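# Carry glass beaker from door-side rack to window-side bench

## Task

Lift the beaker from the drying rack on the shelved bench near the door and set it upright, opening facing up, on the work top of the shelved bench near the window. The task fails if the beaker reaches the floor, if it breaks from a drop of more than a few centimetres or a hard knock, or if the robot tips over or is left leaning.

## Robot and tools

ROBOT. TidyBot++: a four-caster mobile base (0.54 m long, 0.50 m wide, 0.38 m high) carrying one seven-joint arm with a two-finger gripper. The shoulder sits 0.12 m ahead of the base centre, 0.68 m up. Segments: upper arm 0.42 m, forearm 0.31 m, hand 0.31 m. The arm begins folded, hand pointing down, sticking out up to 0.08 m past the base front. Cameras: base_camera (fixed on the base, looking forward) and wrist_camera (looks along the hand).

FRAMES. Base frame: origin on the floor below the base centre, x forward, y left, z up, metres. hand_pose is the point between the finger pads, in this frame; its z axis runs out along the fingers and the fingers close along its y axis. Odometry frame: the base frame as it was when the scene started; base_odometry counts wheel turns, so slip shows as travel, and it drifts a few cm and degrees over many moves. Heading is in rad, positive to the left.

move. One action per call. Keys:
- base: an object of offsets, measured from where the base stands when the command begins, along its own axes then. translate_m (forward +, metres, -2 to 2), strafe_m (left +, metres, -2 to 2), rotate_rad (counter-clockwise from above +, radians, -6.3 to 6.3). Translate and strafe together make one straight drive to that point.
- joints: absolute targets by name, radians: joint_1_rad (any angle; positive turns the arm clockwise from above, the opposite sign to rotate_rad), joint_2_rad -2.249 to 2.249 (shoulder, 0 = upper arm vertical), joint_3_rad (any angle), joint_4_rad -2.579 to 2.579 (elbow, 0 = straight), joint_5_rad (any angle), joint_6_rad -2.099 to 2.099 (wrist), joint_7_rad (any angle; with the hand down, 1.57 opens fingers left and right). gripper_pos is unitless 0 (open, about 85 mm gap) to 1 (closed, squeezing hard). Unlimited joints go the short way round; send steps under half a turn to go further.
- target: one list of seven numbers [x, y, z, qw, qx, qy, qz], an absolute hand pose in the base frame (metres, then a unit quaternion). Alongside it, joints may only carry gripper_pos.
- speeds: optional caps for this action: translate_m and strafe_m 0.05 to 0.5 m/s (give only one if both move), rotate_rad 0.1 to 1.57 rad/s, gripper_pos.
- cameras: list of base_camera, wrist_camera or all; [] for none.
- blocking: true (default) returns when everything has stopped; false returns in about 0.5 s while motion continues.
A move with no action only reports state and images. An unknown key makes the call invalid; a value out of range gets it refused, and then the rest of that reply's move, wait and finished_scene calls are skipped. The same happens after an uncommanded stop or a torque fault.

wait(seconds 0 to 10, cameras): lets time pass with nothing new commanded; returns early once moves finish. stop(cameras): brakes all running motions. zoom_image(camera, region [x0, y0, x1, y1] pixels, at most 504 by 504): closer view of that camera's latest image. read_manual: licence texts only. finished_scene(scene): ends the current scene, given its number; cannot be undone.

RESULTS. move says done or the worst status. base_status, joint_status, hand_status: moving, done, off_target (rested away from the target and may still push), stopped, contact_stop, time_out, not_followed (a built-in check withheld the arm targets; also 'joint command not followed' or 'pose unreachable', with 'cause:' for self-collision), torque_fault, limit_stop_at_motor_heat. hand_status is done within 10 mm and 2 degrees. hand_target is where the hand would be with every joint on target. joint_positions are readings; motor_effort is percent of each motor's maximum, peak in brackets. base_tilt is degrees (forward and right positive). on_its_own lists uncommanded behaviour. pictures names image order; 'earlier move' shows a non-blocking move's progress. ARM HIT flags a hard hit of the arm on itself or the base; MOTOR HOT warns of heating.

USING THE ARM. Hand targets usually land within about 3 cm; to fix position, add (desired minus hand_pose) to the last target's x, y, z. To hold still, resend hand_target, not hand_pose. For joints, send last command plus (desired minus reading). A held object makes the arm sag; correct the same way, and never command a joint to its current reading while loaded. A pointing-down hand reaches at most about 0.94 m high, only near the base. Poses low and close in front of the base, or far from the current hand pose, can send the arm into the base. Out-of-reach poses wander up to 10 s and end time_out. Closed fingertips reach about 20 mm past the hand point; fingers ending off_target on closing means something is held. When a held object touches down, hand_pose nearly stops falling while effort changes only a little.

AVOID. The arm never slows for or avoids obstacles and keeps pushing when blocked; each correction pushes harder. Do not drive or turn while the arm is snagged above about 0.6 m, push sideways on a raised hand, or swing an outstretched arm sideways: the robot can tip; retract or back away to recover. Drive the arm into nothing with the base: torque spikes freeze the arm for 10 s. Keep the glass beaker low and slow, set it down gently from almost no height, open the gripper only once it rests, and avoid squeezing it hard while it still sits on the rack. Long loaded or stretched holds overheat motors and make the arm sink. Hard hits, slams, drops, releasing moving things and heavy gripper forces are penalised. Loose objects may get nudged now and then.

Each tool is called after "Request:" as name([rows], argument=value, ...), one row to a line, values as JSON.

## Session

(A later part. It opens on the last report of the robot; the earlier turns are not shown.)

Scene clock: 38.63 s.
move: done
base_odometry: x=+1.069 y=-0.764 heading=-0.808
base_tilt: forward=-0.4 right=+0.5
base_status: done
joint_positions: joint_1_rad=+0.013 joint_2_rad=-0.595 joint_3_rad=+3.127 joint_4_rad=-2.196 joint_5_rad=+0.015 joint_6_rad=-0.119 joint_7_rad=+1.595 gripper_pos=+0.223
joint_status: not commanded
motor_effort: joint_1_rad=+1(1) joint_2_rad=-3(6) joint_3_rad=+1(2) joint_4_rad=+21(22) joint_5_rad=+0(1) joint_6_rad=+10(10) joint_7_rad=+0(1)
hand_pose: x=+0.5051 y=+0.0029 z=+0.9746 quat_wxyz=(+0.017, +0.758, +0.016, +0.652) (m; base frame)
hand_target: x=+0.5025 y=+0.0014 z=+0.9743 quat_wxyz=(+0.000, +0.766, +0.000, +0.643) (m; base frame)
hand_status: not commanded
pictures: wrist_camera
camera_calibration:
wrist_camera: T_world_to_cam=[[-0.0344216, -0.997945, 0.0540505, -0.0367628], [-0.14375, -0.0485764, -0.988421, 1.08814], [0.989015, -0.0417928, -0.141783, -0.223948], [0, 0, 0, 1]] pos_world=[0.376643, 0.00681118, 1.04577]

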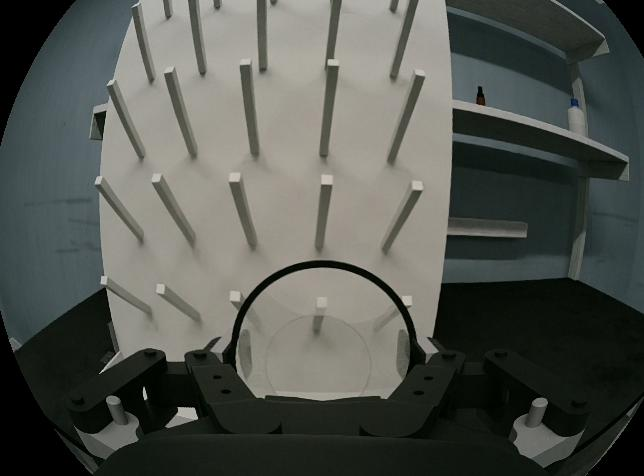

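Request:
move(base={"translate_m":-1.6,"strafe_m":0.44}, speeds={"translate_m":0.4}, cameras=["wrist_camera"])

Request:
move(base={"rotate_rad":3.14}, speeds={"rotate_rad":0.8})

Scene clock: 44.63 s.
move: done
base_odometry: x=+0.281 y=+0.697 heading=-0.807
base_tilt: forward=-0.4 right=+0.5
base_status: done
joint_positions: joint_1_rad=+0.013 joint_2_rad=-0.596 joint_3_rad=+3.128 joint_4_rad=-2.195 joint_5_rad=+0.015 joint_6_rad=-0.120 joint_7_rad=+1.595 gripper_pos=+0.223
joint_status: not commanded
motor_effort: joint_1_rad=+0(1) joint_2_rad=-3(5) joint_3_rad=+1(1) joint_4_rad=+21(22) joint_5_rad=+0(1) joint_6_rad=+10(10) joint_7_rad=+0(1)
hand_pose: x=+0.5048 y=+0.0028 z=+0.9753 quat_wxyz=(+0.017, +0.757, +0.016, +0.653) (m; base frame)
hand_target: x=+0.5025 y=+0.0014 z=+0.9743 quat_wxyz=(+0.000, +0.766, +0.000, +0.643) (m; base frame)
hand_status: not commanded
pictures: wrist_camera
camera_calibration:
wrist_camera: T_world_to_cam=[[-0.0346804, -0.997944, 0.0539054, -0.0366517], [-0.142994, -0.048428, -0.988538, 1.08849], [0.989116, -0.041991, -0.14102, -0.224353], [0, 0, 0, 1]] pos_world=[0.376288, 0.00671649, 1.04636]

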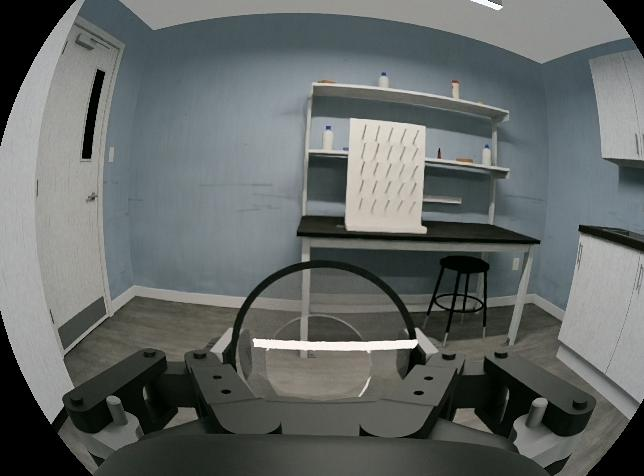

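Scene clock: 49.37 s.
move: done
base_odometry: x=+0.281 y=+0.697 heading=+2.331
base_tilt: forward=-0.4 right=+0.5
base_status: done
joint_positions: joint_1_rad=+0.012 joint_2_rad=-0.596 joint_3_rad=+3.130 joint_4_rad=-2.194 joint_5_rad=+0.015 joint_6_rad=-0.120 joint_7_rad=+1.595 gripper_pos=+0.223
joint_status: not commanded
motor_effort: joint_1_rad=+0(1) joint_2_rad=-2(3) joint_3_rad=+1(2) joint_4_rad=+21(22) joint_5_rad=+0(1) joint_6_rad=+10(10) joint_7_rad=+0(1)
hand_pose: x=+0.5048 y=+0.0019 z=+0.9754 quat_wxyz=(+0.017, +0.757, +0.015, +0.653) (m; base frame)
hand_target: x=+0.5025 y=+0.0014 z=+0.9743 quat_wxyz=(+0.000, +0.766, +0.000, +0.643) (m; base frame)
hand_status: not commanded
pictures: base_camera, wrist_camera
camera_calibration:
wrist_camera: T_world_to_cam=[[-0.0361636, -0.997951, 0.0527794, -0.0357076], [-0.142876, -0.0471083, -0.988619, 1.0886], [0.98908, -0.043293, -0.14088, -0.224517], [0, 0, 0, 1]] pos_world=[0.376309, 0.00592772, 1.04647]

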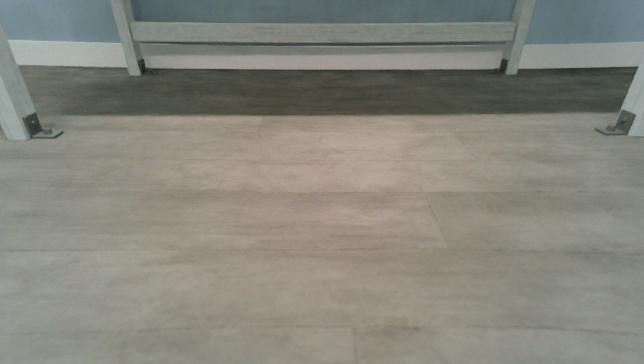

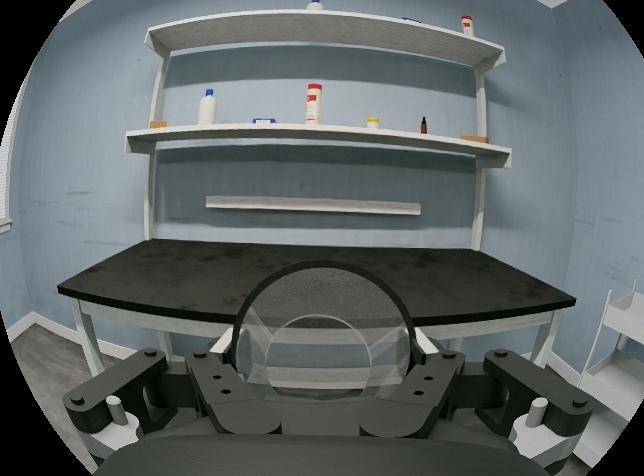

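Request:
move(joints={"joint_1_rad":0.0,"joint_2_rad":0.19,"joint_4_rad":-0.9425,"joint_6_rad":-1.538}, base={"translate_m":0.3}, speeds={"translate_m":0.2})

Scene clock: 53.77 s.
move: done
base_odometry: x=+0.073 y=+0.914 heading=+2.333
base_tilt: forward=-0.4 right=+0.5
base_status: done
joint_positions: joint_1_rad=+0.012 joint_2_rad=+0.163 joint_3_rad=+3.130 joint_4_rad=-0.962 joint_5_rad=+0.015 joint_6_rad=-1.487 joint_7_rad=+1.595 gripper_pos=+0.223
joint_status: all done
motor_effort: joint_1_rad=+0(1) joint_2_rad=-22(26) joint_3_rad=+0(1) joint_4_rad=+17(23) joint_5_rad=+0(1) joint_6_rad=+5(11) joint_7_rad=+0(1)
hand_pose: x=+0.6279 y=-0.0040 z=+0.9637 quat_wxyz=(+0.010, +0.965, +0.010, +0.261) (m; base frame)
hand_target: x=+0.6244 y=+0.0014 z=+0.9510 quat_wxyz=(+0.000, +0.972, +0.000, +0.233) (m; base frame)
hand_status: not commanded
pictures: base_camera, wrist_camera
camera_calibration:
wrist_camera: T_world_to_cam=[[-0.00386364, -0.998332, 0.0576052, -0.0614426], [-0.860916, -0.0259853, -0.508083, 1.08218], [0.508733, -0.0515563, -0.85938, 0.64589], [0, 0, 0, 1]] pos_world=[0.602841, 0.0000802721, 1.10844]

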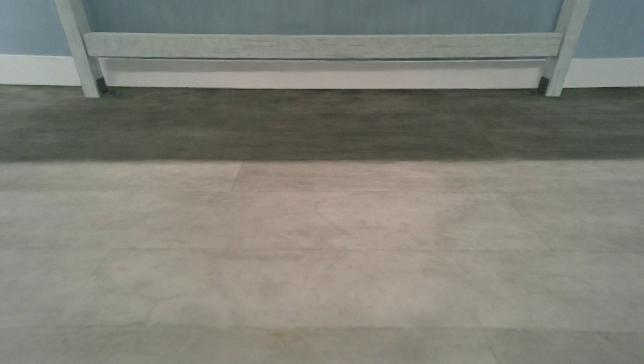

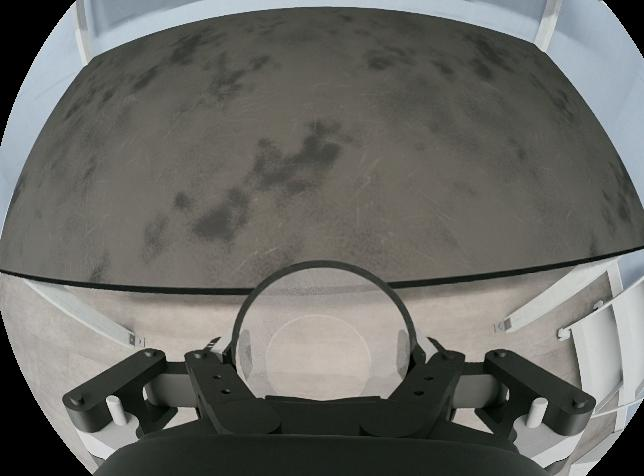

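Request:
move(base={"translate_m":0.2}, speeds={"translate_m":0.2}, cameras=[])

Request:
move(joints={"joint_2_rad":0.1584,"joint_4_rad":-1.197,"joint_6_rad":-1.3646})

Scene clock: 56.07 s.
move: done
base_odometry: x=-0.065 y=+1.059 heading=+2.334
base_tilt: forward=-0.4 right=+0.5
base_status: done
joint_positions: joint_1_rad=+0.012 joint_2_rad=+0.181 joint_3_rad=+3.130 joint_4_rad=-0.960 joint_5_rad=+0.015 joint_6_rad=-1.495 joint_7_rad=+1.595 gripper_pos=+0.223
joint_status: not commanded
motor_effort: joint_1_rad=+0(1) joint_2_rad=-23(26) joint_3_rad=+0(1) joint_4_rad=+17(18) joint_5_rad=+0(1) joint_6_rad=+5(6) joint_7_rad=+0(1)
hand_pose: x=+0.6310 y=-0.0041 z=+0.9542 quat_wxyz=(+0.009, +0.968, +0.010, +0.250) (m; base frame)
hand_target: x=+0.6244 y=+0.0014 z=+0.9510 quat_wxyz=(+0.000, +0.972, +0.000, +0.233) (m; base frame)
hand_status: not commanded
pictures: none
No camera images: "cameras" was empty.

Scene clock: 57.37 s.
move: done
base_odometry: x=-0.065 y=+1.059 heading=+2.334
base_tilt: forward=-0.3 right=+0.5
base_status: not commanded
joint_positions: joint_1_rad=+0.012 joint_2_rad=+0.181 joint_3_rad=+3.130 joint_4_rad=-1.183 joint_5_rad=+0.015 joint_6_rad=-1.410 joint_7_rad=+1.595 gripper_pos=+0.223
joint_status: all done
motor_effort: joint_1_rad=+1(1) joint_2_rad=-23(24) joint_3_rad=+0(1) joint_4_rad=+18(19) joint_5_rad=+1(1) joint_6_rad=+4(6) joint_7_rad=+0(0)
hand_pose: x=+0.6138 y=-0.0038 z=+0.8698 quat_wxyz=(+0.009, +0.983, +0.011, +0.182) (m; base frame)
hand_target: x=+0.6198 y=+0.0014 z=+0.8805 quat_wxyz=(+0.000, +0.978, +0.000, +0.209) (m; base frame)
hand_status: not commanded
pictures: base_camera, wrist_camera
camera_calibration:
wrist_camera: T_world_to_cam=[[0.00683484, -0.998325, 0.057449, -0.062341], [-0.931442, -0.0272583, -0.362869, 0.939381], [0.363827, -0.0510302, -0.930068, 0.722749], [0, 0, 0, 1]] pos_world=[0.612449, 0.000251374, 1.01666]

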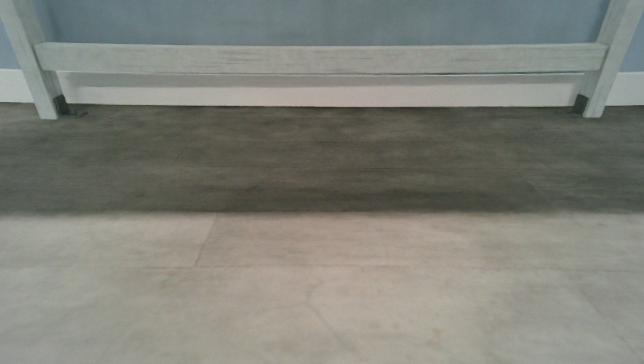

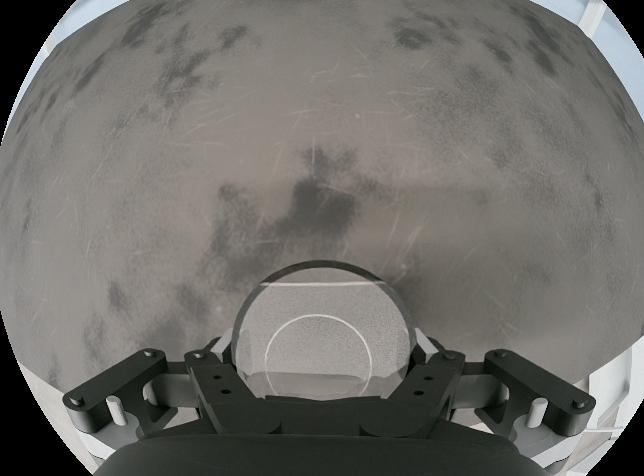

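Request:
move(base={"translate_m":0.015}, speeds={"translate_m":0.1}, joints={"joint_2_rad":0.1491,"joint_4_rad":-1.2739,"joint_6_rad":-1.19}, cameras=["wrist_camera"])

Request:
zoom_image(camera="wrist_camera", region=[200, 200, 460, 420])

Scene clock: 59.00 s.
move: done
base_odometry: x=-0.075 y=+1.070 heading=+2.335
base_tilt: forward=-0.4 right=+0.5
base_status: done
joint_positions: joint_1_rad=+0.012 joint_2_rad=+0.168 joint_3_rad=+3.130 joint_4_rad=-1.260 joint_5_rad=+0.015 joint_6_rad=-1.234 joint_7_rad=+1.595 gripper_pos=+0.223
joint_status: all done
motor_effort: joint_1_rad=+0(2) joint_2_rad=-23(26) joint_3_rad=+0(1) joint_4_rad=+18(19) joint_5_rad=+0(1) joint_6_rad=+5(5) joint_7_rad=+0(1)
hand_pose: x=+0.6438 y=-0.0036 z=+0.8653 quat_wxyz=(+0.009, +0.971, +0.012, +0.237) (m; base frame)
hand_target: x=+0.6494 y=+0.0014 z=+0.8754 quat_wxyz=(+0.000, +0.965, +0.000, +0.261) (m; base frame)
hand_status: not commanded
pictures: wrist_camera
camera_calibration:
wrist_camera: T_world_to_cam=[[0.0027354, -0.998276, 0.058638, -0.0604096], [-0.88493, -0.0297254, -0.464775, 1.02385], [0.465716, -0.0506192, -0.883485, 0.601773], [0, 0, 0, 1]] pos_world=[0.625944, 0.00059017, 1.01106]

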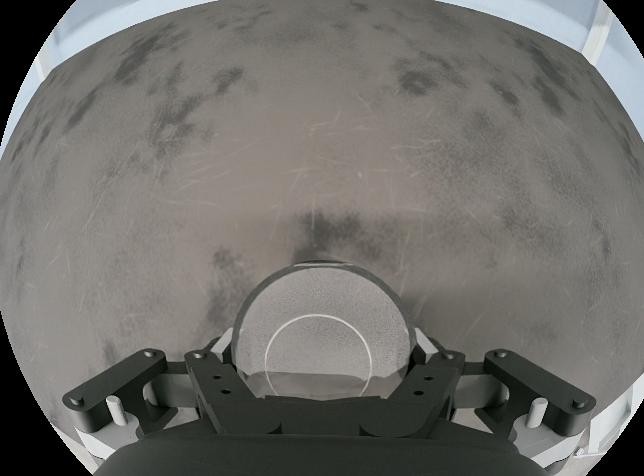

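Scaled by 1.938.

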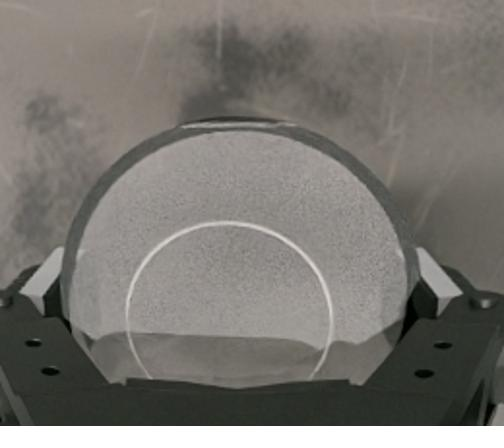

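Request:
move(joints={"joint_2_rad":0.146,"joint_4_rad":-1.3036,"joint_6_rad":-1.163}, cameras=["wrist_camera"])

Request:
move(joints={"joint_2_rad":0.143,"joint_4_rad":-1.3333,"joint_6_rad":-1.136}, cameras=["wrist_camera"])

Scene clock: 59.97 s.
move: done
base_odometry: x=-0.075 y=+1.070 heading=+2.335
base_tilt: forward=-0.3 right=+0.5
base_status: not commanded
joint_positions: joint_1_rad=+0.012 joint_2_rad=+0.166 joint_3_rad=+3.130 joint_4_rad=-1.292 joint_5_rad=+0.015 joint_6_rad=-1.206 joint_7_rad=+1.595 gripper_pos=+0.223
joint_status: all done
motor_effort: joint_1_rad=+0(1) joint_2_rad=-23(24) joint_3_rad=-1(1) joint_4_rad=+18(19) joint_5_rad=+1(1) joint_6_rad=+5(6) joint_7_rad=+0(1)
hand_pose: x=+0.6437 y=-0.0035 z=+0.8558 quat_wxyz=(+0.009, +0.972, +0.012, +0.236) (m; base frame)
hand_target: x=+0.6494 y=+0.0014 z=+0.8673 quat_wxyz=(+0.000, +0.965, +0.000, +0.261) (m; base frame)
hand_status: not commanded
pictures: wrist_camera
camera_calibration:
wrist_camera: T_world_to_cam=[[0.00323473, -0.99827, 0.0587099, -0.0601829], [-0.885792, -0.0301062, -0.463105, 1.01854], [0.464071, -0.0505067, -0.884357, 0.595235], [0, 0, 0, 1]] pos_world=[0.626178, 0.000649013, 1.00162]

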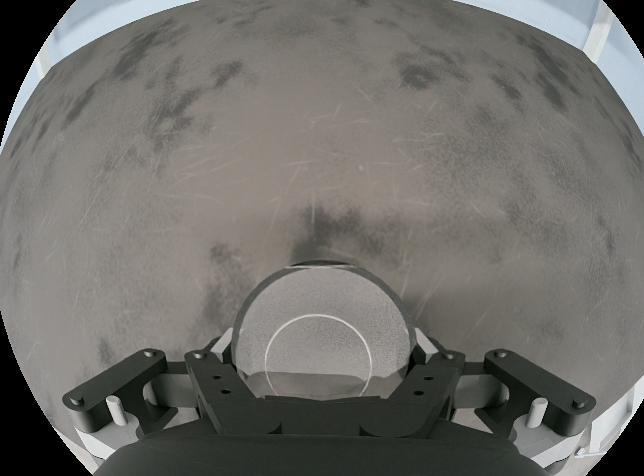

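Scene clock: 60.60 s.
move: done
base_odometry: x=-0.075 y=+1.070 heading=+2.335
base_tilt: forward=-0.4 right=+0.5
base_status: not commanded
joint_positions: joint_1_rad=+0.012 joint_2_rad=+0.164 joint_3_rad=+3.130 joint_4_rad=-1.322 joint_5_rad=+0.015 joint_6_rad=-1.179 joint_7_rad=+1.595 gripper_pos=+0.223
joint_status: all done
motor_effort: joint_1_rad=+0(1) joint_2_rad=-23(26) joint_3_rad=+0(1) joint_4_rad=+18(19) joint_5_rad=+0(1) joint_6_rad=+5(6) joint_7_rad=+0(0)
hand_pose: x=+0.6436 y=-0.0035 z=+0.8470 quat_wxyz=(+0.009, +0.972, +0.012, +0.236) (m; base frame)
hand_target: x=+0.6491 y=+0.0014 z=+0.8592 quat_wxyz=(+0.000, +0.965, +0.000, +0.262) (m; base frame)
hand_status: not commanded
pictures: wrist_camera
camera_calibration:
wrist_camera: T_world_to_cam=[[0.00370183, -0.998265, 0.0587656, -0.0599414], [-0.886271, -0.030493, -0.462163, 1.01384], [0.463153, -0.0503714, -0.884846, 0.588467], [0, 0, 0, 1]] pos_world=[0.626208, 0.000719551, 0.992784]

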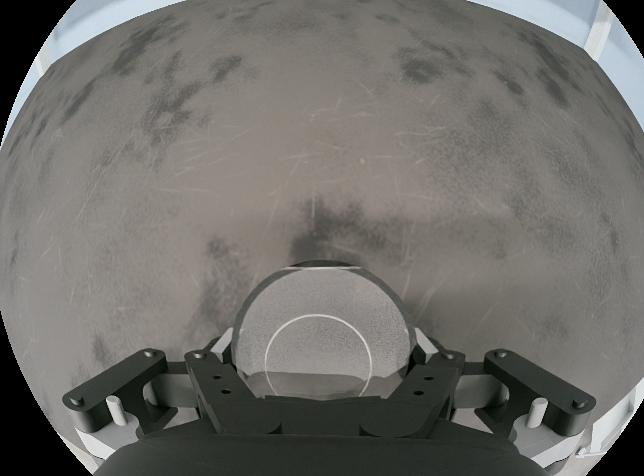

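Request:
move(joints={"joint_2_rad":0.141,"joint_4_rad":-1.352,"joint_6_rad":-1.119}, cameras=[])

Request:
move(joints={"joint_2_rad":0.139,"joint_4_rad":-1.3705,"joint_6_rad":-1.1025}, cameras=[])

Request:
move(joints={"joint_2_rad":0.137,"joint_4_rad":-1.389,"joint_6_rad":-1.086}, cameras=["wrist_camera"])

Scene clock: 61.73 s.
move: done
base_odometry: x=-0.075 y=+1.070 heading=+2.335
base_tilt: forward=-0.4 right=+0.5
base_status: not commanded
joint_positions: joint_1_rad=+0.012 joint_2_rad=+0.163 joint_3_rad=+3.130 joint_4_rad=-1.340 joint_5_rad=+0.015 joint_6_rad=-1.162 joint_7_rad=+1.595 gripper_pos=+0.223
joint_status: all done
motor_effort: joint_1_rad=+0(1) joint_2_rad=-23(25) joint_3_rad=+0(0) joint_4_rad=+18(19) joint_5_rad=+1(1) joint_6_rad=+5(5) joint_7_rad=+0(1)
hand_pose: x=+0.6435 y=-0.0034 z=+0.8419 quat_wxyz=(+0.009, +0.972, +0.013, +0.236) (m; base frame)
hand_target: x=+0.6488 y=+0.0014 z=+0.8542 quat_wxyz=(+0.000, +0.965, +0.000, +0.262) (m; base frame)
hand_status: not commanded
pictures: none
No camera images: "cameras" was empty.

Scene clock: 62.33 s.
move: done
base_odometry: x=-0.075 y=+1.070 heading=+2.335
base_tilt: forward=-0.4 right=+0.5
base_status: not commanded
joint_positions: joint_1_rad=+0.012 joint_2_rad=+0.162 joint_3_rad=+3.130 joint_4_rad=-1.358 joint_5_rad=+0.015 joint_6_rad=-1.145 joint_7_rad=+1.595 gripper_pos=+0.223
joint_status: all done
motor_effort: joint_1_rad=+0(1) joint_2_rad=-23(25) joint_3_rad=+0(1) joint_4_rad=+18(19) joint_5_rad=+0(1) joint_6_rad=+5(6) joint_7_rad=+0(0)
hand_pose: x=+0.6432 y=-0.0034 z=+0.8366 quat_wxyz=(+0.009, +0.972, +0.013, +0.236) (m; base frame)
hand_target: x=+0.6483 y=+0.0014 z=+0.8491 quat_wxyz=(+0.000, +0.965, +0.000, +0.262) (m; base frame)
hand_status: not commanded
pictures: none
No camera images: "cameras" was empty.

Scene clock: 62.90 s.
move: done
base_odometry: x=-0.075 y=+1.070 heading=+2.335
base_tilt: forward=-0.4 right=+0.5
base_status: not commanded
joint_positions: joint_1_rad=+0.012 joint_2_rad=+0.156 joint_3_rad=+3.130 joint_4_rad=-1.372 joint_5_rad=+0.015 joint_6_rad=-1.127 joint_7_rad=+1.595 gripper_pos=+0.223
joint_status: all done
motor_effort: joint_1_rad=+0(1) joint_2_rad=-23(24) joint_3_rad=+0(0) joint_4_rad=+18(19) joint_5_rad=+1(1) joint_6_rad=+5(6) joint_7_rad=+0(0)
hand_pose: x=+0.6440 y=-0.0033 z=+0.8356 quat_wxyz=(+0.009, +0.970, +0.013, +0.241) (m; base frame)
hand_target: x=+0.6478 y=+0.0014 z=+0.8440 quat_wxyz=(+0.000, +0.965, +0.000, +0.262) (m; base frame)
hand_status: not commanded
pictures: wrist_camera
camera_calibration:
wrist_camera: T_world_to_cam=[[0.00387683, -0.998253, 0.0589491, -0.0594019], [-0.881534, -0.0312422, -0.471085, 1.01339], [0.472104, -0.0501394, -0.880116, 0.568544], [0, 0, 0, 1]] pos_world=[0.625159, 0.000868904, 0.981281]

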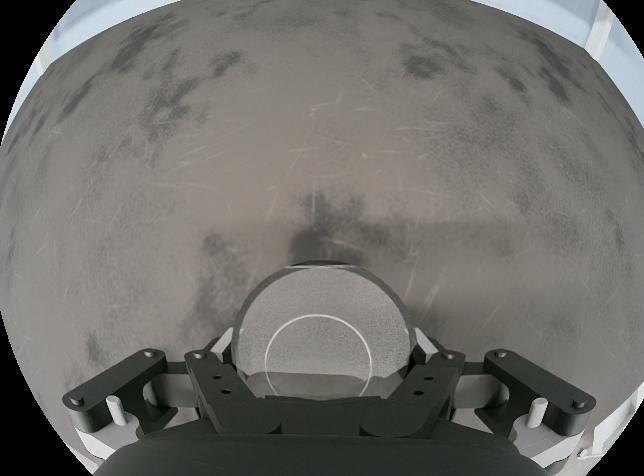

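Request:
move(joints={"joint_2_rad":0.135,"joint_4_rad":-1.4075,"joint_6_rad":-1.0695}, cameras=["wrist_camera"])

Request:
zoom_image(camera="wrist_camera", region=[200, 200, 460, 420])

Scene clock: 63.70 s.
move: done
base_odometry: x=-0.075 y=+1.070 heading=+2.335
base_tilt: forward=-0.4 right=+0.5
base_status: not commanded
joint_positions: joint_1_rad=+0.012 joint_2_rad=+0.149 joint_3_rad=+3.130 joint_4_rad=-1.387 joint_5_rad=+0.015 joint_6_rad=-1.109 joint_7_rad=+1.595 gripper_pos=+0.223
joint_status: all done
motor_effort: joint_1_rad=+0(1) joint_2_rad=-22(23) joint_3_rad=+0(1) joint_4_rad=+17(18) joint_5_rad=+0(1) joint_6_rad=+4(5) joint_7_rad=+0(0)
hand_pose: x=+0.6440 y=-0.0033 z=+0.8356 quat_wxyz=(+0.009, +0.969, +0.013, +0.246) (m; base frame)
hand_target: x=+0.6471 y=+0.0014 z=+0.8390 quat_wxyz=(+0.000, +0.965, +0.000, +0.262) (m; base frame)
hand_status: not commanded
pictures: wrist_camera
camera_calibration:
wrist_camera: T_world_to_cam=[[0.00347349, -0.998246, 0.0590977, -0.0592074], [-0.876164, -0.0315235, -0.480982, 1.01816], [0.482001, -0.0501086, -0.874737, 0.557695], [0, 0, 0, 1]] pos_world=[0.623468, 0.000937649, 0.98105]

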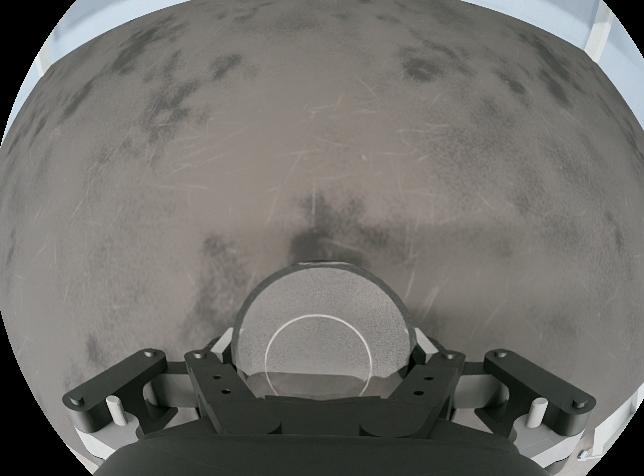

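Scaled by 1.938.

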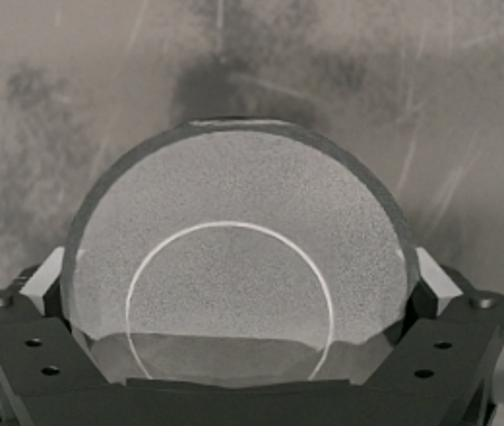

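Request:
move(joints={"gripper_pos":0.2}, cameras=["wrist_camera"])

Request:
zoom_image(camera="wrist_camera", region=[200, 200, 460, 420])

Request:
move(joints={"gripper_pos":0.0}, cameras=["wrist_camera"])

Request:
zoom_image(camera="wrist_camera", region=[200, 200, 460, 420])

Scene clock: 64.87 s.
move: done
base_odometry: x=-0.075 y=+1.070 heading=+2.335
base_tilt: forward=-0.4 right=+0.5
base_status: not commanded
joint_positions: joint_1_rad=+0.012 joint_2_rad=+0.149 joint_3_rad=+3.130 joint_4_rad=-1.388 joint_5_rad=+0.015 joint_6_rad=-1.108 joint_7_rad=+1.595 gripper_pos=+0.199
joint_status: all done
motor_effort: joint_1_rad=+0(1) joint_2_rad=-22(23) joint_3_rad=+0(1) joint_4_rad=+17(18) joint_5_rad=+0(1) joint_6_rad=+4(5) joint_7_rad=+0(0)
hand_pose: x=+0.6437 y=-0.0033 z=+0.8351 quat_wxyz=(+0.009, +0.969, +0.013, +0.246) (m; base frame)
hand_target: x=+0.6471 y=+0.0014 z=+0.8390 quat_wxyz=(+0.000, +0.965, +0.000, +0.262) (m; base frame)
hand_status: not commanded
pictures: wrist_camera
camera_calibration:
wrist_camera: T_world_to_cam=[[0.0035347, -0.998246, 0.0590949, -0.0592109], [-0.87661, -0.0315293, -0.480167, 1.01728], [0.481188, -0.050106, -0.875184, 0.558264], [0, 0, 0, 1]] pos_world=[0.623338, 0.000939417, 0.980547]

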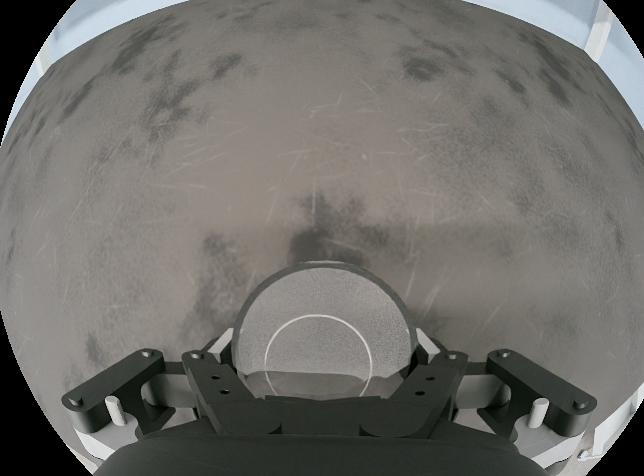

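Scaled by 1.938.

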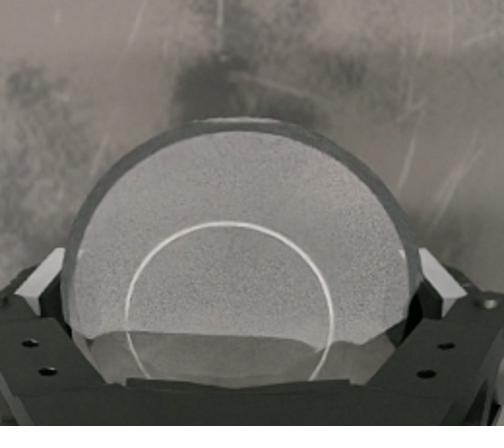

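Scene clock: 65.50 s.
move: done
base_odometry: x=-0.075 y=+1.070 heading=+2.335
base_tilt: forward=-0.4 right=+0.5
base_status: not commanded
joint_positions: joint_1_rad=+0.012 joint_2_rad=+0.149 joint_3_rad=+3.130 joint_4_rad=-1.389 joint_5_rad=+0.015 joint_6_rad=-1.108 joint_7_rad=+1.595 gripper_pos=+0.000
joint_status: all done
motor_effort: joint_1_rad=+1(1) joint_2_rad=-22(23) joint_3_rad=+0(1) joint_4_rad=+18(18) joint_5_rad=+0(1) joint_6_rad=+4(5) joint_7_rad=+0(0)
hand_pose: x=+0.6435 y=-0.0032 z=+0.8347 quat_wxyz=(+0.009, +0.969, +0.013, +0.245) (m; base frame)
hand_target: x=+0.6471 y=+0.0014 z=+0.8390 quat_wxyz=(+0.000, +0.965, +0.000, +0.262) (m; base frame)
hand_status: not commanded
pictures: wrist_camera
camera_calibration:
wrist_camera: T_world_to_cam=[[0.0036138, -0.998246, 0.0590873, -0.0592169], [-0.877004, -0.0315538, -0.479445, 1.01656], [0.480469, -0.0500872, -0.87558, 0.558829], [0, 0, 0, 1]] pos_world=[0.623241, 0.000953465, 0.980183]

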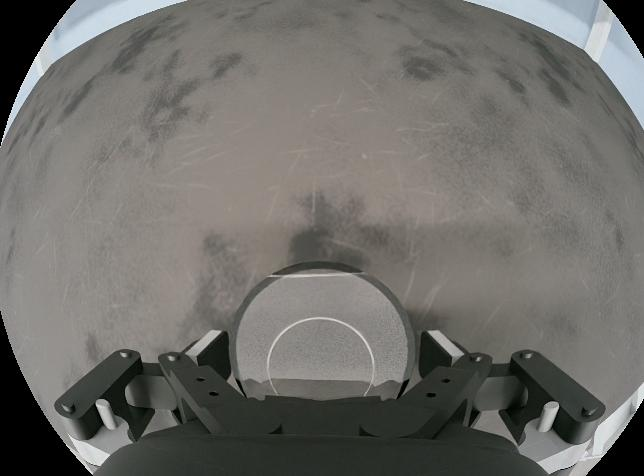

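Scaled by 1.938.

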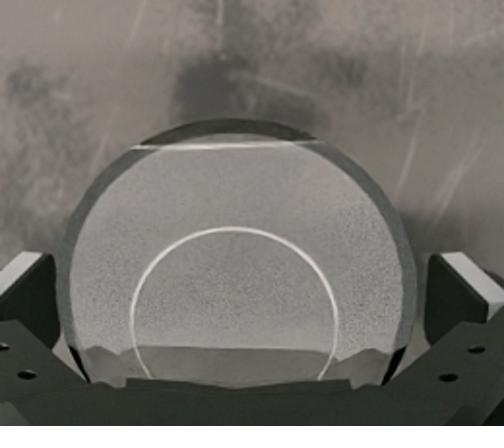

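Request:
move(joints={"joint_2_rad":0.0764,"joint_4_rad":-1.2637,"joint_6_rad":-1.272}, cameras=["wrist_camera"])

Request:
move(base={"translate_m":-0.3}, speeds={"translate_m":0.3}, cameras=["wrist_camera"])

Request:
move(joints={"joint_1_rad":0.0,"joint_2_rad":0.3605,"joint_3_rad":3.1416,"joint_4_rad":-2.302,"joint_5_rad":0.0,"joint_6_rad":1.0917})

Scene clock: 67.97 s.
move: done
base_odometry: x=-0.075 y=+1.070 heading=+2.335
base_tilt: forward=-0.3 right=+0.5
base_status: not commanded
joint_positions: joint_1_rad=+0.012 joint_2_rad=+0.081 joint_3_rad=+3.130 joint_4_rad=-1.272 joint_5_rad=+0.015 joint_6_rad=-1.222 joint_7_rad=+1.595 gripper_pos=+0.000
joint_status: all done
motor_effort: joint_1_rad=+1(1) joint_2_rad=-20(25) joint_3_rad=-1(1) joint_4_rad=+18(19) joint_5_rad=+0(1) joint_6_rad=+5(6) joint_7_rad=+0(1)
hand_pose: x=+0.6269 y=-0.0034 z=+0.9061 quat_wxyz=(+0.010, +0.960, +0.012, +0.279) (m; base frame)
hand_target: x=+0.6144 y=+0.0014 z=+0.9046 quat_wxyz=(+0.000, +0.965, +0.000, +0.262) (m; base frame)
hand_status: not commanded
pictures: wrist_camera
camera_calibration:
wrist_camera: T_world_to_cam=[[-0.00222278, -0.998211, 0.0597546, -0.0604341], [-0.841648, -0.0304015, -0.539171, 1.06813], [0.540023, -0.0514907, -0.840074, 0.559796], [0, 0, 0, 1]] pos_world=[0.596553, 0.0009712, 1.04979]

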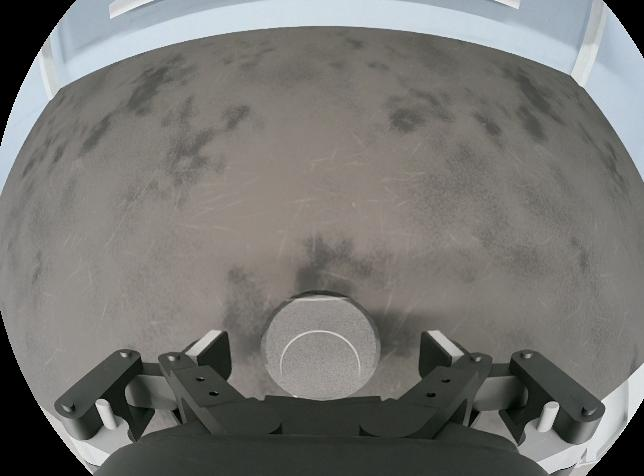

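Scene clock: 69.80 s.
move: done
base_odometry: x=+0.132 y=+0.853 heading=+2.336
base_tilt: forward=-0.4 right=+0.5
base_status: done
joint_positions: joint_1_rad=+0.011 joint_2_rad=+0.071 joint_3_rad=+3.130 joint_4_rad=-1.272 joint_5_rad=+0.015 joint_6_rad=-1.227 joint_7_rad=+1.595 gripper_pos=+0.000
joint_status: not commanded
motor_effort: joint_1_rad=+0(3) joint_2_rad=-20(25) joint_3_rad=+0(3) joint_4_rad=+17(19) joint_5_rad=+0(1) joint_6_rad=+5(6) joint_7_rad=+0(1)
hand_pose: x=+0.6234 y=-0.0032 z=+0.9108 quat_wxyz=(+0.010, +0.959, +0.012, +0.282) (m; base frame)
hand_target: x=+0.6144 y=+0.0014 z=+0.9046 quat_wxyz=(+0.000, +0.965, +0.000, +0.262) (m; base frame)
hand_status: not commanded
pictures: wrist_camera
camera_calibration:
wrist_camera: T_world_to_cam=[[-0.00240194, -0.998202, 0.0598926, -0.0605692], [-0.83812, -0.0306609, -0.544623, 1.07053], [0.54548, -0.0515054, -0.836539, 0.558977], [0, 0, 0, 1]] pos_world=[0.592179, 0.00115362, 1.05427]

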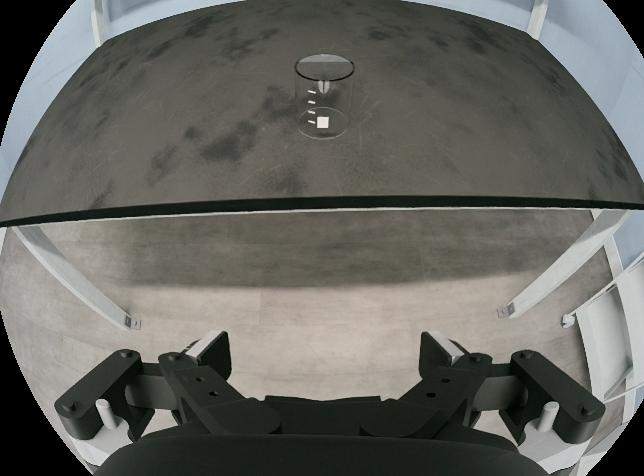

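Scene clock: 72.97 s.
move: done
base_odometry: x=+0.132 y=+0.853 heading=+2.336
base_tilt: forward=-0.4 right=+0.5
base_status: not commanded
joint_positions: joint_1_rad=+0.011 joint_2_rad=+0.326 joint_3_rad=+3.130 joint_4_rad=-2.284 joint_5_rad=+0.015 joint_6_rad=+1.046 joint_7_rad=+1.595 gripper_pos=+0.000
joint_status: all done
motor_effort: joint_1_rad=+0(2) joint_2_rad=-23(25) joint_3_rad=+0(1) joint_4_rad=+13(19) joint_5_rad=+1(2) joint_6_rad=+9(10) joint_7_rad=+0(1)
hand_pose: x=+0.7241 y=+0.0045 z=+0.8115 quat_wxyz=(+0.006, +0.705, +0.014, +0.709) (m; base frame)
hand_target: x=+0.7236 y=+0.0013 z=+0.7965 quat_wxyz=(+0.000, +0.707, +0.000, +0.707) (m; base frame)
hand_status: not commanded
pictures: base_camera, wrist_camera
camera_calibration:
wrist_camera: T_world_to_cam=[[-0.0264285, -0.999217, 0.0294559, -0.00460862], [0.0114267, -0.0297662, -0.999492, 0.855062], [0.999585, -0.0260785, 0.0122045, -0.596276], [0, 0, 0, 1]] pos_world=[0.586137, 0.00529694, 0.86204]

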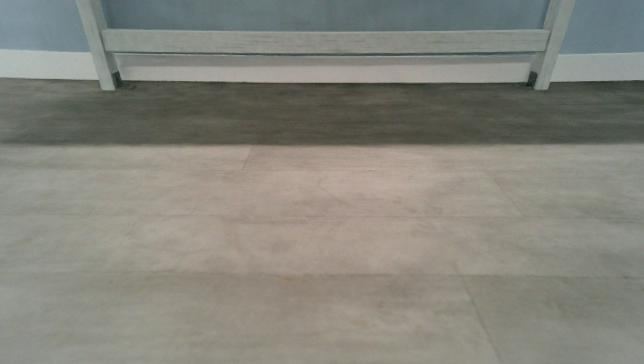

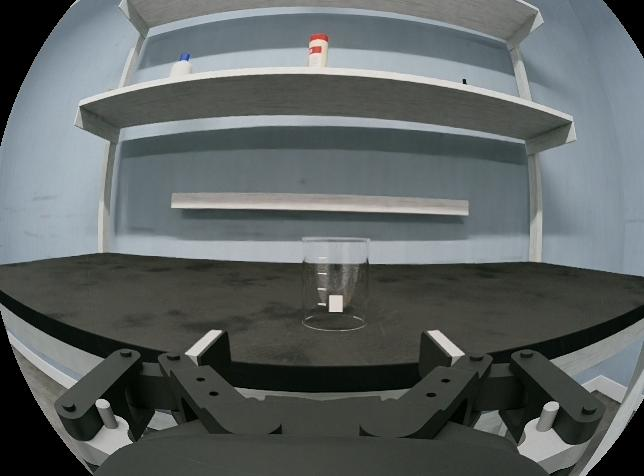

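Request:
zoom_image(camera="wrist_camera", region=[280, 220, 390, 345])

Scaled by 4.032.

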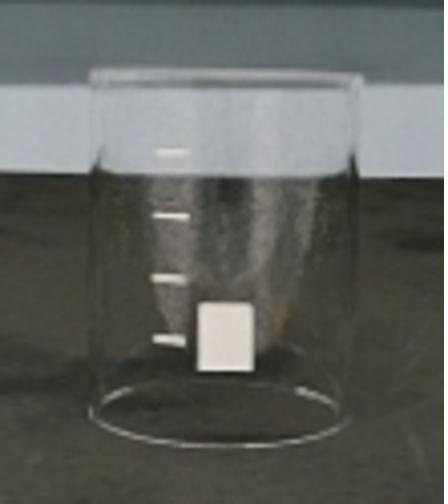

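Request:
move(base={"translate_m":0.13,"strafe_m":-0.009}, speeds={"translate_m":0.15}, joints={"joint_2_rad":0.3335,"joint_4_rad":-2.2885,"joint_6_rad":1.0517}, cameras=["wrist_camera"])

Request:
zoom_image(camera="wrist_camera", region=[200, 200, 460, 420])

Scene clock: 76.53 s.
move: done
base_odometry: x=+0.049 y=+0.954 heading=+2.335
base_tilt: forward=-0.4 right=+0.5
base_status: done
joint_positions: joint_1_rad=+0.011 joint_2_rad=+0.322 joint_3_rad=+3.130 joint_4_rad=-2.285 joint_5_rad=+0.015 joint_6_rad=+1.048 joint_7_rad=+1.595 gripper_pos=+0.000
joint_status: all done
motor_effort: joint_1_rad=+0(1) joint_2_rad=-23(25) joint_3_rad=+0(1) joint_4_rad=+13(14) joint_5_rad=+0(1) joint_6_rad=+9(9) joint_7_rad=+0(0)
hand_pose: x=+0.7235 y=+0.0045 z=+0.8145 quat_wxyz=(+0.006, +0.703, +0.014, +0.711) (m; base frame)
hand_target: x=+0.7241 y=+0.0013 z=+0.8067 quat_wxyz=(+0.000, +0.707, +0.000, +0.707) (m; base frame)
hand_status: not commanded
pictures: wrist_camera
camera_calibration:
wrist_camera: T_world_to_cam=[[-0.0265635, -0.999217, 0.029315, -0.0044716], [0.0173525, -0.0297818, -0.999406, 0.853652], [0.999497, -0.026039, 0.01813, -0.600487], [0, 0, 0, 1]] pos_world=[0.585253, 0.00531913, 0.864163]

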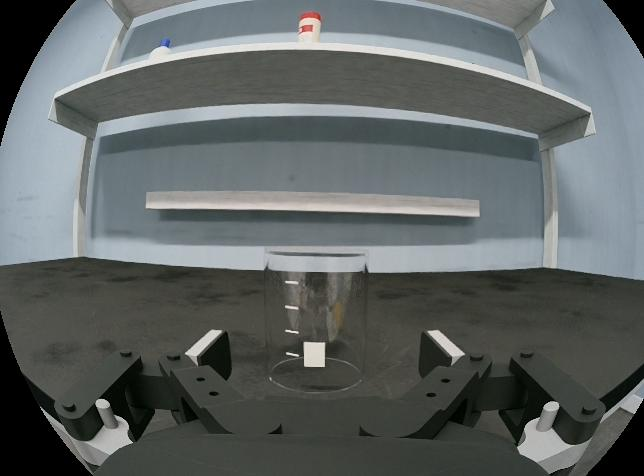

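Scaled by 1.938.

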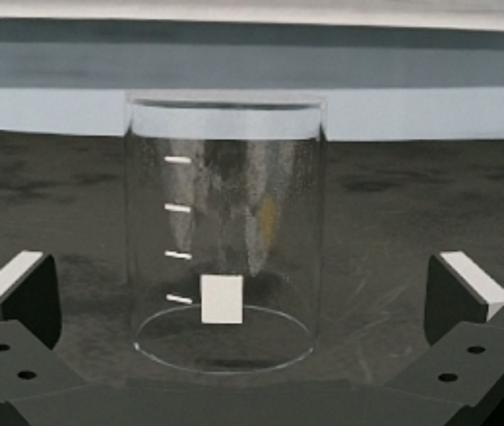

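Request:
move(base={"translate_m":0.06,"strafe_m":0.006}, speeds={"translate_m":0.1}, cameras=["wrist_camera"])

Request:
zoom_image(camera="wrist_camera", region=[200, 200, 460, 420])

Scene clock: 78.07 s.
move: done
base_odometry: x=+0.003 y=+0.993 heading=+2.335
base_tilt: forward=-0.3 right=+0.5
base_status: done
joint_positions: joint_1_rad=+0.011 joint_2_rad=+0.322 joint_3_rad=+3.130 joint_4_rad=-2.285 joint_5_rad=+0.015 joint_6_rad=+1.048 joint_7_rad=+1.595 gripper_pos=+0.000
joint_status: not commanded
motor_effort: joint_1_rad=+0(1) joint_2_rad=-23(25) joint_3_rad=+0(1) joint_4_rad=+13(14) joint_5_rad=+0(1) joint_6_rad=+9(9) joint_7_rad=+0(0)
hand_pose: x=+0.7235 y=+0.0045 z=+0.8143 quat_wxyz=(+0.006, +0.703, +0.014, +0.711) (m; base frame)
hand_target: x=+0.7241 y=+0.0013 z=+0.8067 quat_wxyz=(+0.000, +0.707, +0.000, +0.707) (m; base frame)
hand_status: not commanded
pictures: wrist_camera
camera_calibration:
wrist_camera: T_world_to_cam=[[-0.0265555, -0.999217, 0.0293196, -0.00447658], [0.0170882, -0.0297794, -0.99941, 0.853695], [0.999501, -0.0260388, 0.0178656, -0.600284], [0, 0, 0, 1]] pos_world=[0.585278, 0.00531878, 0.864048]

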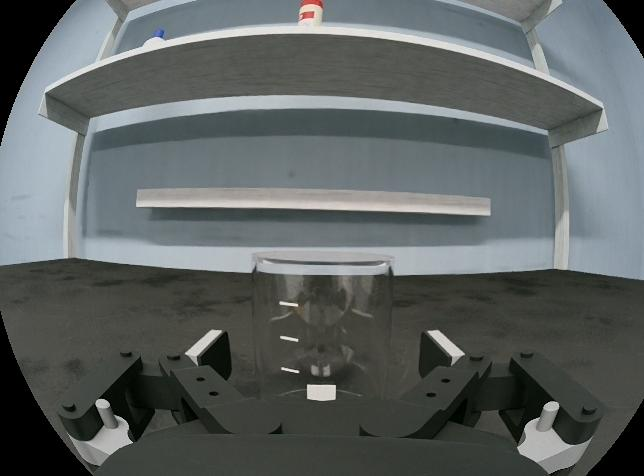

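Scaled by 1.938.

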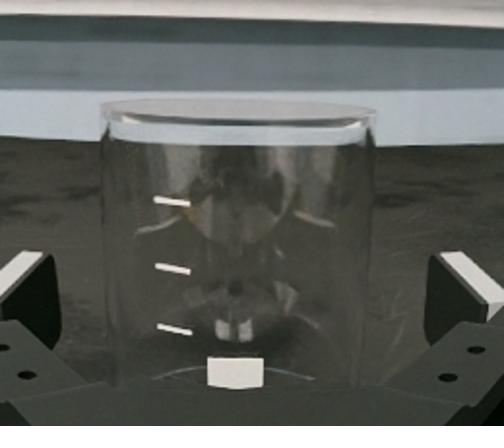

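Request:
move(base={"translate_m":0.038,"strafe_m":0.001}, speeds={"translate_m":0.06}, cameras=["wrist_camera"])

Request:
zoom_image(camera="wrist_camera", region=[200, 200, 460, 420])

Scene clock: 79.47 s.
move: done
base_odometry: x=-0.024 y=+1.020 heading=+2.335
base_tilt: forward=-0.3 right=+0.5
base_status: done
joint_positions: joint_1_rad=+0.011 joint_2_rad=+0.322 joint_3_rad=+3.130 joint_4_rad=-2.285 joint_5_rad=+0.015 joint_6_rad=+1.048 joint_7_rad=+1.595 gripper_pos=+0.000
joint_status: not commanded
motor_effort: joint_1_rad=+0(2) joint_2_rad=-23(25) joint_3_rad=+0(2) joint_4_rad=+13(14) joint_5_rad=+0(1) joint_6_rad=+8(10) joint_7_rad=+0(0)
hand_pose: x=+0.7235 y=+0.0045 z=+0.8143 quat_wxyz=(+0.006, +0.703, +0.014, +0.711) (m; base frame)
hand_target: x=+0.7241 y=+0.0013 z=+0.8067 quat_wxyz=(+0.000, +0.707, +0.000, +0.707) (m; base frame)
hand_status: not commanded
pictures: wrist_camera
camera_calibration:
wrist_camera: T_world_to_cam=[[-0.0265522, -0.999217, 0.0293298, -0.0044839], [0.0170294, -0.029788, -0.999411, 0.853703], [0.999502, -0.0260371, 0.017807, -0.600245], [0, 0, 0, 1]] pos_world=[0.585289, 0.00532106, 0.86402]

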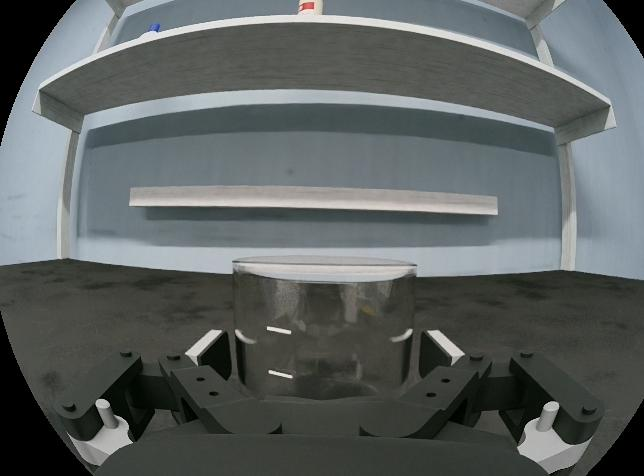

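Scaled by 1.938.

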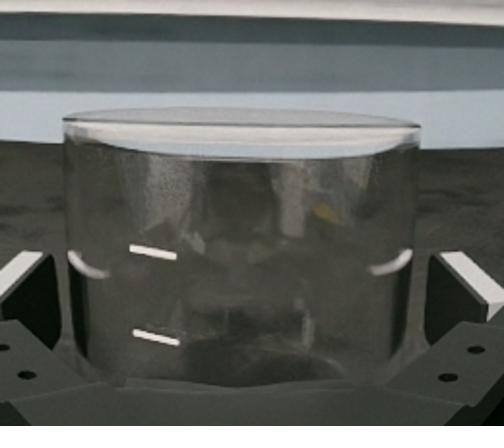

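Request:
move(joints={"gripper_pos":0.2}, cameras=[])

Request:
move(joints={"gripper_pos":0.5}, cameras=["wrist_camera"])

Scene clock: 80.40 s.
move: done
base_odometry: x=-0.024 y=+1.020 heading=+2.335
base_tilt: forward=-0.3 right=+0.5
base_status: not commanded
joint_positions: joint_1_rad=+0.011 joint_2_rad=+0.322 joint_3_rad=+3.130 joint_4_rad=-2.285 joint_5_rad=+0.015 joint_6_rad=+1.048 joint_7_rad=+1.595 gripper_pos=+0.200
joint_status: all done
motor_effort: joint_1_rad=+0(1) joint_2_rad=-23(23) joint_3_rad=-1(1) joint_4_rad=+12(13) joint_5_rad=+0(1) joint_6_rad=+9(9) joint_7_rad=+0(1)
hand_pose: x=+0.7235 y=+0.0045 z=+0.8143 quat_wxyz=(+0.006, +0.703, +0.014, +0.711) (m; base frame)
hand_target: x=+0.7241 y=+0.0013 z=+0.8067 quat_wxyz=(+0.000, +0.707, +0.000, +0.707) (m; base frame)
hand_status: not commanded
pictures: none
No camera images: "cameras" was empty.

Scene clock: 81.10 s.
move: off_target
base_odometry: x=-0.024 y=+1.020 heading=+2.335
base_tilt: forward=-0.4 right=+0.5
base_status: not commanded
joint_positions: joint_1_rad=+0.011 joint_2_rad=+0.322 joint_3_rad=+3.130 joint_4_rad=-2.285 joint_5_rad=+0.015 joint_6_rad=+1.048 joint_7_rad=+1.595 gripper_pos=+0.227
joint_status: gripper_pos off_target (ended at +0.227, target +0.500)
motor_effort: joint_1_rad=+0(1) joint_2_rad=-21(22) joint_3_rad=+1(1) joint_4_rad=+12(13) joint_5_rad=+0(1) joint_6_rad=+8(8) joint_7_rad=+0(1)
hand_pose: x=+0.7235 y=+0.0045 z=+0.8143 quat_wxyz=(+0.006, +0.703, +0.014, +0.711) (m; base frame)
hand_target: x=+0.7241 y=+0.0013 z=+0.8067 quat_wxyz=(+0.000, +0.707, +0.000, +0.707) (m; base frame)
hand_status: not commanded
pictures: wrist_camera
camera_calibration:
wrist_camera: T_world_to_cam=[[-0.0265522, -0.999217, 0.0293298, -0.0044839], [0.0170294, -0.029788, -0.999411, 0.853703], [0.999502, -0.0260371, 0.017807, -0.600245], [0, 0, 0, 1]] pos_world=[0.585289, 0.00532106, 0.86402]

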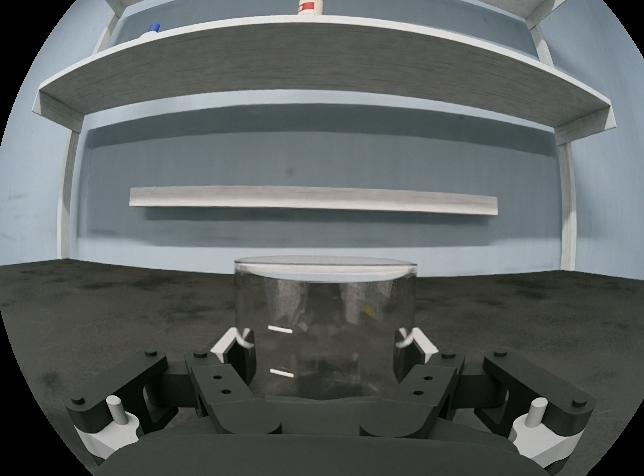

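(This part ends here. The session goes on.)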